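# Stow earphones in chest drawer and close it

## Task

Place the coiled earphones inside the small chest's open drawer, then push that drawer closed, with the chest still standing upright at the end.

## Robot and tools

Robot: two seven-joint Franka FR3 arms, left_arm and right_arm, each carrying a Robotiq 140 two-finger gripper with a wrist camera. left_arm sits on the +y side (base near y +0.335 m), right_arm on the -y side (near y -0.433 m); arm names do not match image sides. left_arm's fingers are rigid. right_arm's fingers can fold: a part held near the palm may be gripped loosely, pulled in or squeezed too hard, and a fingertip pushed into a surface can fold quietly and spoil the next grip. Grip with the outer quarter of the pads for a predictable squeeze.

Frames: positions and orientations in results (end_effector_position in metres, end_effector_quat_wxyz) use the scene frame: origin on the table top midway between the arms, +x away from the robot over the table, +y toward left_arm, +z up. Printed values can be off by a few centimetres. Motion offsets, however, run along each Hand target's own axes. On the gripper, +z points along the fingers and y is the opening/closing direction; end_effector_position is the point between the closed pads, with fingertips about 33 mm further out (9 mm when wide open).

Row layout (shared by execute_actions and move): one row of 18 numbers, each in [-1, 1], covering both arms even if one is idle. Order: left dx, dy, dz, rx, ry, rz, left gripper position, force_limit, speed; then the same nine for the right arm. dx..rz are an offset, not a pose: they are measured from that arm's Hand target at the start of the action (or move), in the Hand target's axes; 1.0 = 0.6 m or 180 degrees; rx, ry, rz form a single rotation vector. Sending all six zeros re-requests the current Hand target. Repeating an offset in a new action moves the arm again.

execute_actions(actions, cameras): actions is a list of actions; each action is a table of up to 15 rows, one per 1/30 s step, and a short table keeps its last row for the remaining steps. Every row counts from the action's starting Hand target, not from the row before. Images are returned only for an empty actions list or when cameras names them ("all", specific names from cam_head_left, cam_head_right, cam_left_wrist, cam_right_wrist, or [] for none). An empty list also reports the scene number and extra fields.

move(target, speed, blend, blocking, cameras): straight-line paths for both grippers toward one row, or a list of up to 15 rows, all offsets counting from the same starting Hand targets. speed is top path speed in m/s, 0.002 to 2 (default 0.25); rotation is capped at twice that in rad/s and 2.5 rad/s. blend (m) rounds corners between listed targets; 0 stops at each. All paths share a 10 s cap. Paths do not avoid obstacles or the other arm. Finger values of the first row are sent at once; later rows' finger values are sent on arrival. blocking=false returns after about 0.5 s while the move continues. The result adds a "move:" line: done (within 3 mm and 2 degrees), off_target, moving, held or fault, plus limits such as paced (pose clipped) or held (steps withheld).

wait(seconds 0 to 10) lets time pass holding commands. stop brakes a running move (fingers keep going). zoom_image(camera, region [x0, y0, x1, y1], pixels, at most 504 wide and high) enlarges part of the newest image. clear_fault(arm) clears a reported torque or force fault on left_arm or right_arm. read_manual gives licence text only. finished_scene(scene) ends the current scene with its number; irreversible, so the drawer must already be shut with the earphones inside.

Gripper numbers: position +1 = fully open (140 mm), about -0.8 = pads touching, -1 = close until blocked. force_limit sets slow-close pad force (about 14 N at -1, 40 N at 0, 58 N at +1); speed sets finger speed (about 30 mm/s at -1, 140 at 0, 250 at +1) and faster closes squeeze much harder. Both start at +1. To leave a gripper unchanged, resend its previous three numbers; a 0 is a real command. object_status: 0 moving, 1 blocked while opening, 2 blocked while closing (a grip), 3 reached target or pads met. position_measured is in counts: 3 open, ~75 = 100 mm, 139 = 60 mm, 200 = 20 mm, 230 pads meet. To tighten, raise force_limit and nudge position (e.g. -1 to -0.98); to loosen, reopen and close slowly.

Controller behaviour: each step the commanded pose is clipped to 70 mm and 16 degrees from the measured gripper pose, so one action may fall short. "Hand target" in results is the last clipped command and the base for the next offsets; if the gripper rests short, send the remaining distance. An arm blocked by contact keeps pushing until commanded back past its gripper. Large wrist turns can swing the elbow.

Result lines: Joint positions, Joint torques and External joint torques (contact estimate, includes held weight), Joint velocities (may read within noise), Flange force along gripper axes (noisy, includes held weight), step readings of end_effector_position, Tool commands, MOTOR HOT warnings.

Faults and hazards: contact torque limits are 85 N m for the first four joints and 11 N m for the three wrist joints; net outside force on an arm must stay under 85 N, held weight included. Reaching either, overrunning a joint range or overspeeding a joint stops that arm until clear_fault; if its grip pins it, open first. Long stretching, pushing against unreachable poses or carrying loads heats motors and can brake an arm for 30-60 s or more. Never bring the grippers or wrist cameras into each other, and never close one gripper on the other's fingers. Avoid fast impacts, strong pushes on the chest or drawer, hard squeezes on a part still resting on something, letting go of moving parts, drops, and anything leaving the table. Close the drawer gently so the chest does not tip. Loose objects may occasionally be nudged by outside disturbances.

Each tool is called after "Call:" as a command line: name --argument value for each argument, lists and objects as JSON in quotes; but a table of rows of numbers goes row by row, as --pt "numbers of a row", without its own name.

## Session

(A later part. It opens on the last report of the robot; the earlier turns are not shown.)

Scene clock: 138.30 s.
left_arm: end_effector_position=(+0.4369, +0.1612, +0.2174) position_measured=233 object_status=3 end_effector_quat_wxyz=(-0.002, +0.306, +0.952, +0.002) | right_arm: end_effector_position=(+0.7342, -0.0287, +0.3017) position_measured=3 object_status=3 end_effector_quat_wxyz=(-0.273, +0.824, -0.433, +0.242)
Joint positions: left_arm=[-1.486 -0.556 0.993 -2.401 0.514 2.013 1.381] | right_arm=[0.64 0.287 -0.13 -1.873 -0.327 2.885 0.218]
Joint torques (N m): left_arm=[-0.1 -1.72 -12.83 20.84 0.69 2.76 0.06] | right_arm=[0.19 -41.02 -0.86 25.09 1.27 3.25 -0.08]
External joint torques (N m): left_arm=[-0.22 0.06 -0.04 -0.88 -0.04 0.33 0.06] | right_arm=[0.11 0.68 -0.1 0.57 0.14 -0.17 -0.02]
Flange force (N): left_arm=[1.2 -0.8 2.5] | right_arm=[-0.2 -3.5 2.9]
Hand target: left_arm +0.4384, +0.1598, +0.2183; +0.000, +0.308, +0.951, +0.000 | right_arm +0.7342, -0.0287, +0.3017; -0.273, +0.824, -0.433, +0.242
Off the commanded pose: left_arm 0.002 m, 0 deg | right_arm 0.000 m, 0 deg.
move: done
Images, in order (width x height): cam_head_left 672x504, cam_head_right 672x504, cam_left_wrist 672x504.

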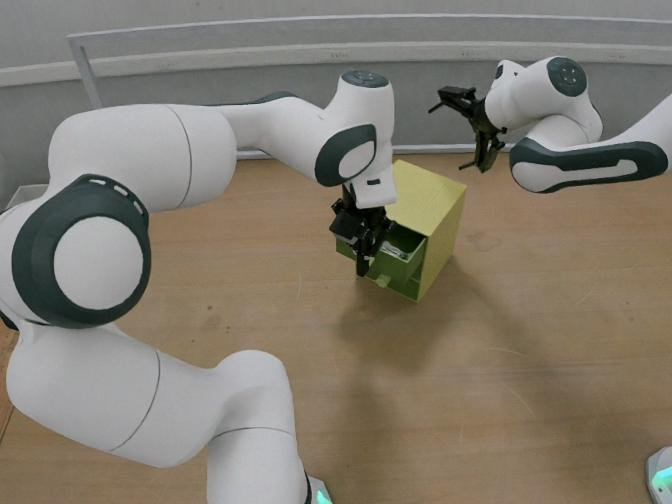

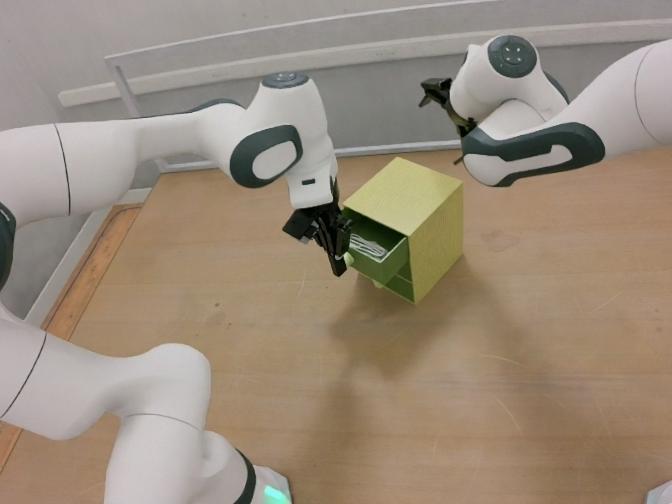

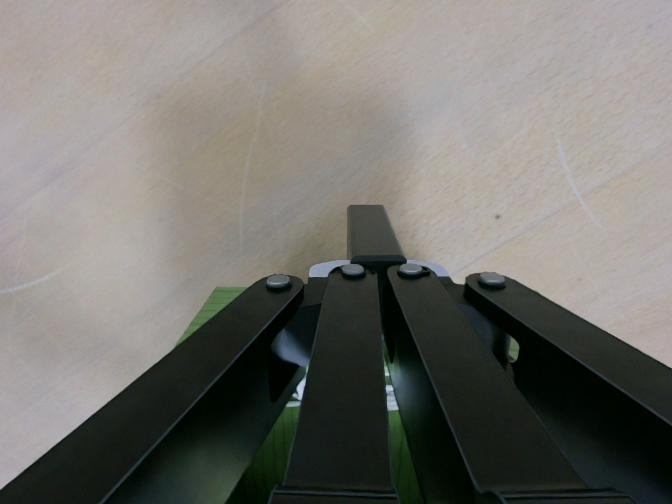

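Call:
move --target '[-0.075,0,0,0,0,0,-1,-1,0,0,0,0,0,0,0,1,1,1]' --speed 0.04 --cameras '["cam_head_left","cam_head_right","cam_left_wrist"]'

Scene clock: 142.63 s.
left_arm: end_effector_position=(+0.4734, +0.1348, +0.2172) position_measured=233 object_status=3 end_effector_quat_wxyz=(-0.002, +0.306, +0.952, +0.002) | right_arm: end_effector_position=(+0.7342, -0.0287, +0.3017) position_measured=3 object_status=3 end_effector_quat_wxyz=(-0.273, +0.824, -0.433, +0.242)
Joint positions: left_arm=[-1.679 -0.434 1.166 -2.271 0.451 2.04 1.422] | right_arm=[0.64 0.287 -0.13 -1.873 -0.327 2.885 0.218]
Joint torques (N m): left_arm=[-0.16 -0.56 -11.98 21.46 0.68 2.74 0.05] | right_arm=[0.23 -41.06 -0.8 25.13 1.28 3.25 -0.06]
External joint torques (N m): left_arm=[-0.25 -0.33 -0.23 -0.8 -0.04 0.31 0.05] | right_arm=[0.3 0.57 0.09 0.6 0.13 -0.16 0]
Flange force (N): left_arm=[2.9 -0.9 1.6] | right_arm=[-0.5 -3.5 2.6]
Hand target: left_arm +0.4749, +0.1334, +0.2183; +0.000, +0.308, +0.951, +0.000 | right_arm +0.7342, -0.0287, +0.3017; -0.273, +0.824, -0.433, +0.242
Off the commanded pose: left_arm 0.002 m, 0 deg | right_arm 0.000 m, 0 deg.
move: done
Images, in order (width x height): cam_head_left 672x504, cam_head_right 672x504, cam_left_wrist 672x504.

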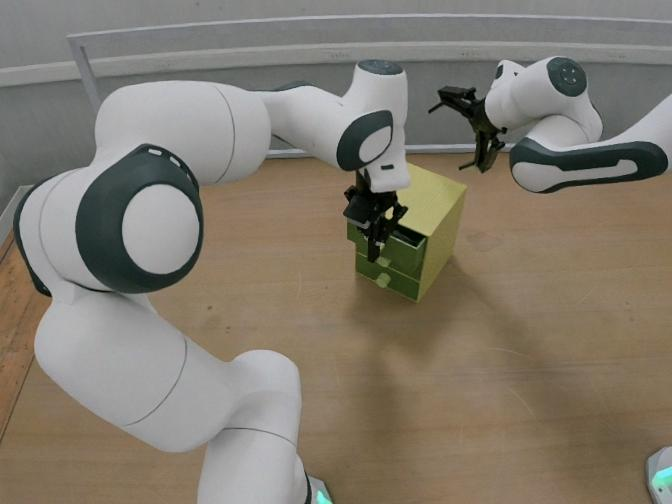

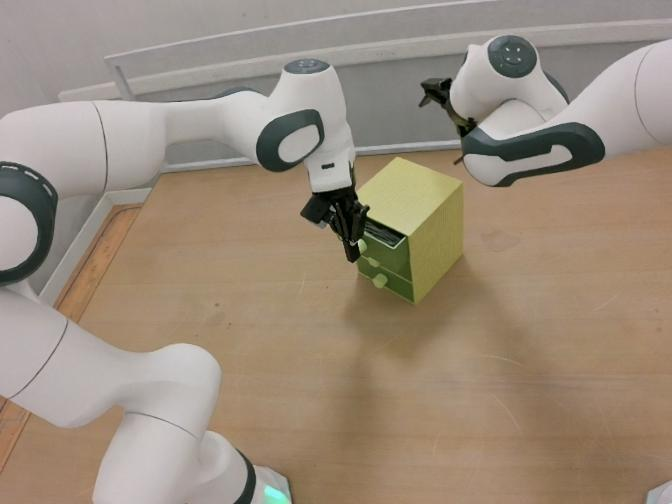

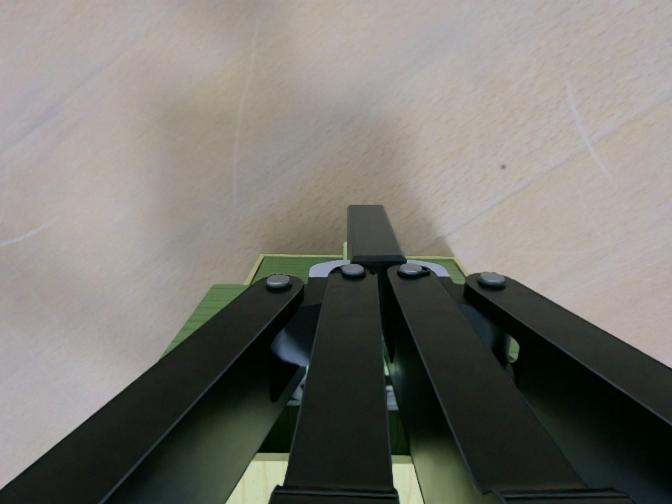

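Call:
move --target '[-0.05,0,0,0,0,0,-1,-1,0,0,0,0,0,0,0,1,1,1]' --speed 0.03 --cameras '["cam_head_left","cam_head_right","cam_left_wrist"]'

Scene clock: 146.90 s.
left_arm: end_effector_position=(+0.4979, +0.1169, +0.2173) position_measured=233 object_status=3 end_effector_quat_wxyz=(-0.002, +0.306, +0.952, +0.002) | right_arm: end_effector_position=(+0.7342, -0.0287, +0.3017) position_measured=3 object_status=3 end_effector_quat_wxyz=(-0.273, +0.824, -0.433, +0.242)
Joint positions: left_arm=[-1.86 -0.362 1.337 -2.178 0.402 2.05 1.455] | right_arm=[0.64 0.287 -0.13 -1.873 -0.327 2.885 0.218]
Joint torques (N m): left_arm=[0.04 2.51 -10.94 21.76 0.69 2.72 0] | right_arm=[0.23 -41 -0.88 25.1 1.27 3.24 -0.05]
External joint torques (N m): left_arm=[-0.11 -0.52 -0.24 -0.86 -0.02 0.3 0] | right_arm=[0.08 0.75 -0.18 0.55 0.14 -0.18 0.01]
Flange force (N): left_arm=[4.9 -0.9 1.2] | right_arm=[-0.4 -3.4 3.0]
Hand target: left_arm +0.4992, +0.1158, +0.2183; +0.000, +0.308, +0.951, +0.000 | right_arm +0.7342, -0.0287, +0.3017; -0.273, +0.824, -0.433, +0.242
Off the commanded pose: left_arm 0.002 m, 0 deg | right_arm 0.000 m, 0 deg.
move: done
Images, in order (width x height): cam_head_left 672x504, cam_head_right 672x504, cam_left_wrist 672x504.

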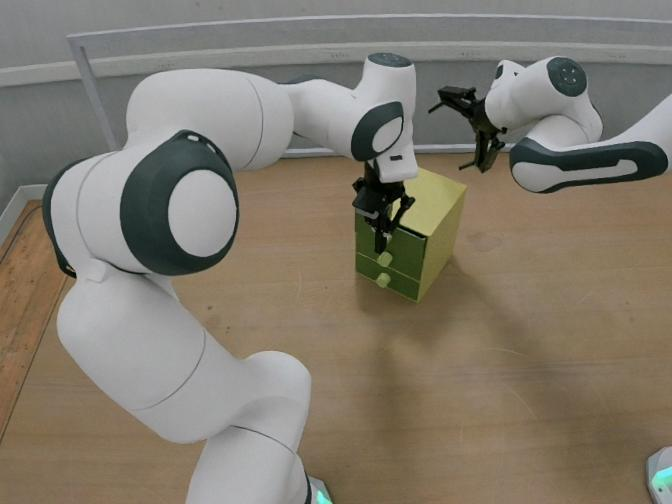

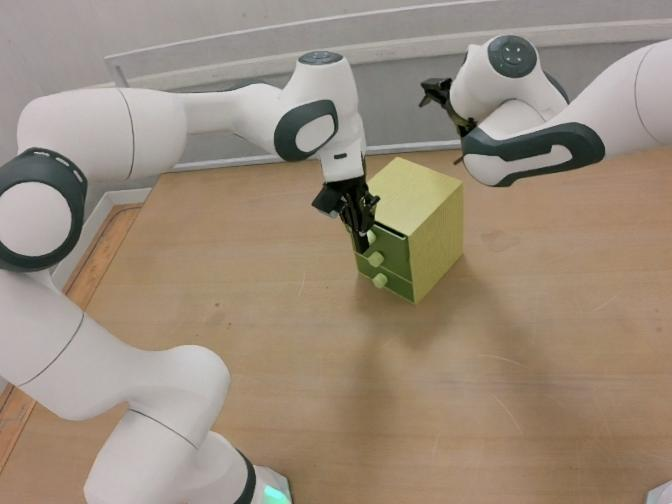

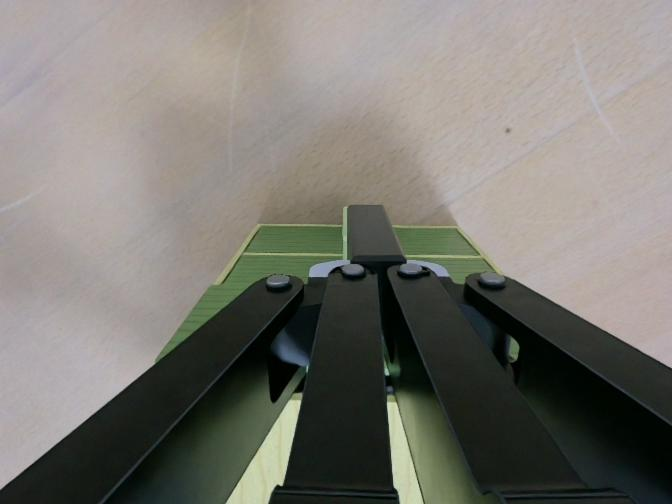

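About 1 cm to go.

Call:
move --target '[-0.025,0,0,0,0,0,-1,-1,0,0,0,0,0,0,0,1,1,1]' --speed 0.02 --cameras '["cam_head_right","cam_left_wrist"]'

Scene clock: 150.80 s.
left_arm: end_effector_position=(+0.5085, +0.1090, +0.2169) position_measured=233 object_status=3 end_effector_quat_wxyz=(-0.005, +0.306, +0.952, +0.002) | right_arm: end_effector_position=(+0.7342, -0.0287, +0.3017) position_measured=3 object_status=3 end_effector_quat_wxyz=(-0.273, +0.824, -0.433, +0.242)
Joint positions: left_arm=[-1.979 -0.345 1.448 -2.129 0.389 2.042 1.465] | right_arm=[0.64 0.287 -0.13 -1.873 -0.327 2.885 0.218]
Joint torques (N m): left_arm=[-0.43 5.97 -10.17 22.08 0.97 4.26 -0.01] | right_arm=[0.2 -41.02 -0.85 25.08 1.28 3.23 -0.04]
External joint torques (N m): left_arm=[-0.55 -0.19 0.37 -0.68 0.25 1.84 -0.01] | right_arm=[0.08 0.69 -0.12 0.54 0.15 -0.19 0.03]
Flange force (N): left_arm=[0.0 0.0 0.0] | right_arm=[-0.3 -3.4 2.9]
Hand target: left_arm +0.5113, +0.1070, +0.2183; +0.000, +0.308, +0.951, +0.000 | right_arm +0.7342, -0.0287, +0.3017; -0.273, +0.824, -0.433, +0.242
Off the commanded pose: left_arm 0.004 m, 1 deg | right_arm 0.000 m, 0 deg.
move: off_target (left_arm)
Images, in order (width x height): cam_head_right 672x504, cam_left_wrist 672x504.

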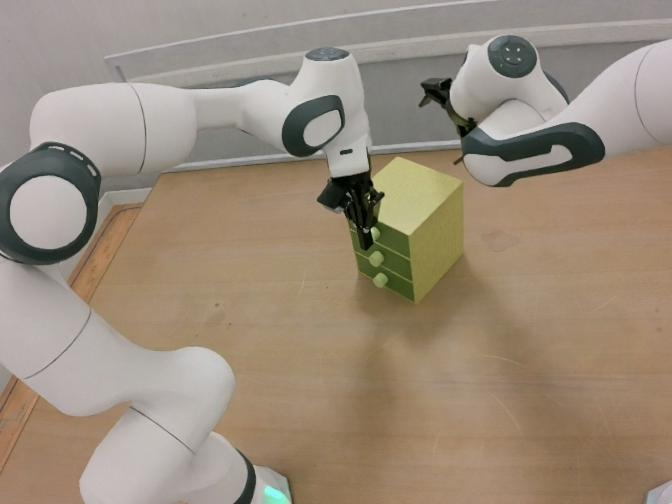

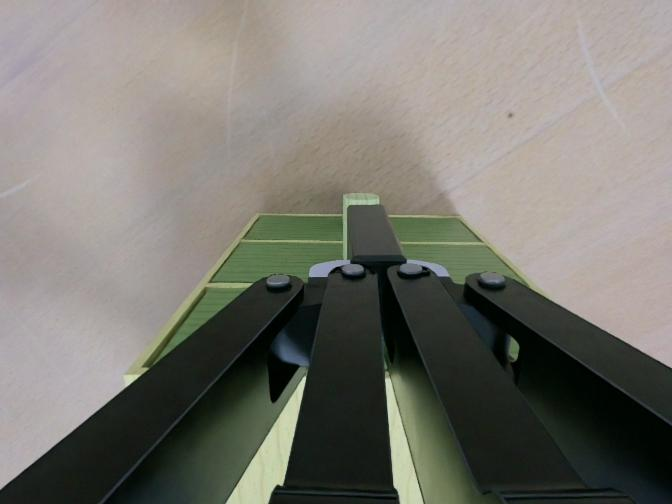

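Flush by appearance, with resistance. Retreat and check.

Call:
move --target '[0.2,0,-0.03,0,0,0,-1,-1,0,0,0,0,0,0,0,1,1,1]' --speed 0.12 --cameras '["cam_head_left","cam_head_right"]'

Call:
zoom_image --camera "cam_head_right" --region '[310, 140, 490, 310]'

Scene clock: 156.30 s.
left_arm: end_effector_position=(+0.4160, +0.1764, +0.2374) position_measured=233 object_status=3 end_effector_quat_wxyz=(+0.003, +0.312, +0.950, -0.001) | right_arm: end_effector_position=(+0.7342, -0.0287, +0.3017) position_measured=3 object_status=3 end_effector_quat_wxyz=(-0.273, +0.824, -0.433, +0.242)
Joint positions: left_arm=[-1.417 -0.684 0.909 -2.446 0.561 1.929 1.354] | right_arm=[0.64 0.287 -0.13 -1.873 -0.327 2.885 0.218]
Joint velocities: left_arm=[0.002 -0.002 -0.003 0 0 0 -0.006] | right_arm=[within noise]
Joint torques (N m): left_arm=[0.8 0.45 -15.11 19.88 0.63 2.36 -0.46] | right_arm=[0.19 -41.04 -0.84 25.1 1.28 3.25 -0.03]
External joint torques (N m): left_arm=[0.66 0.74 -0.99 -1.47 -0.12 -0.09 -0.46] | right_arm=[-0.06 0.64 -0.23 0.59 0.15 -0.17 0.03]
Flange force (N): left_arm=[5.7 -3.1 1.2] | right_arm=[-0.1 -3.5 2.9]
Hand target: left_arm +0.4141, +0.1773, +0.2364; +0.000, +0.308, +0.951, +0.000 | right_arm +0.7342, -0.0287, +0.3017; -0.273, +0.824, -0.433, +0.242
Off the commanded pose: left_arm 0.002 m, 1 deg | right_arm 0.000 m, 0 deg.
move: done
Images, in order (width x height): cam_head_left 672x504, cam_head_right 672x504.

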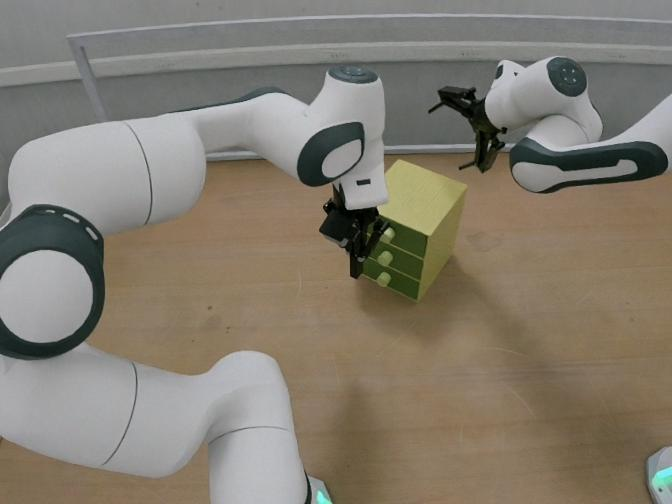

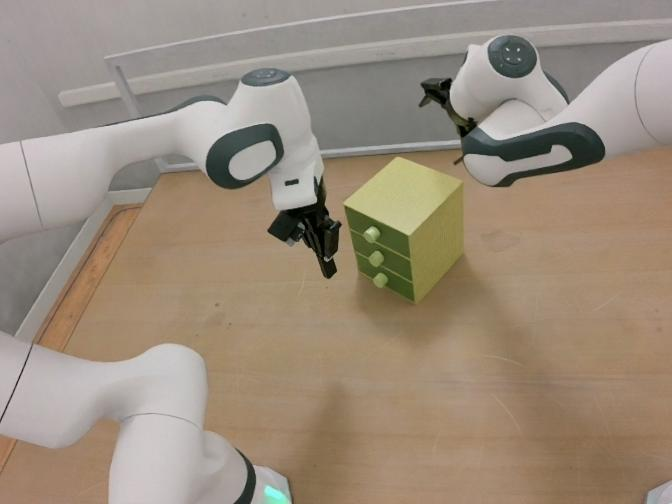

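Scaled by 2.800 from the camera's 672x504 image, which has a finer 960x720 frame.

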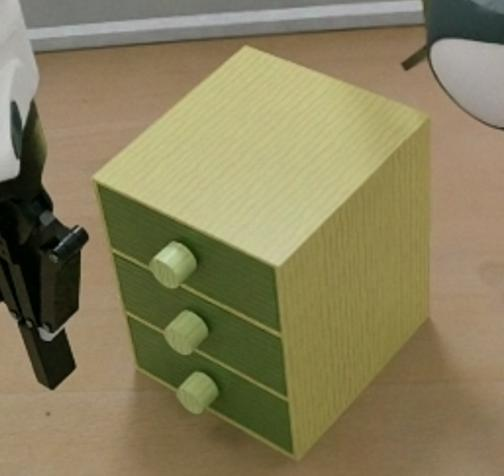

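Call:
finished_scene --scene 2

The scene is finished: the task was done.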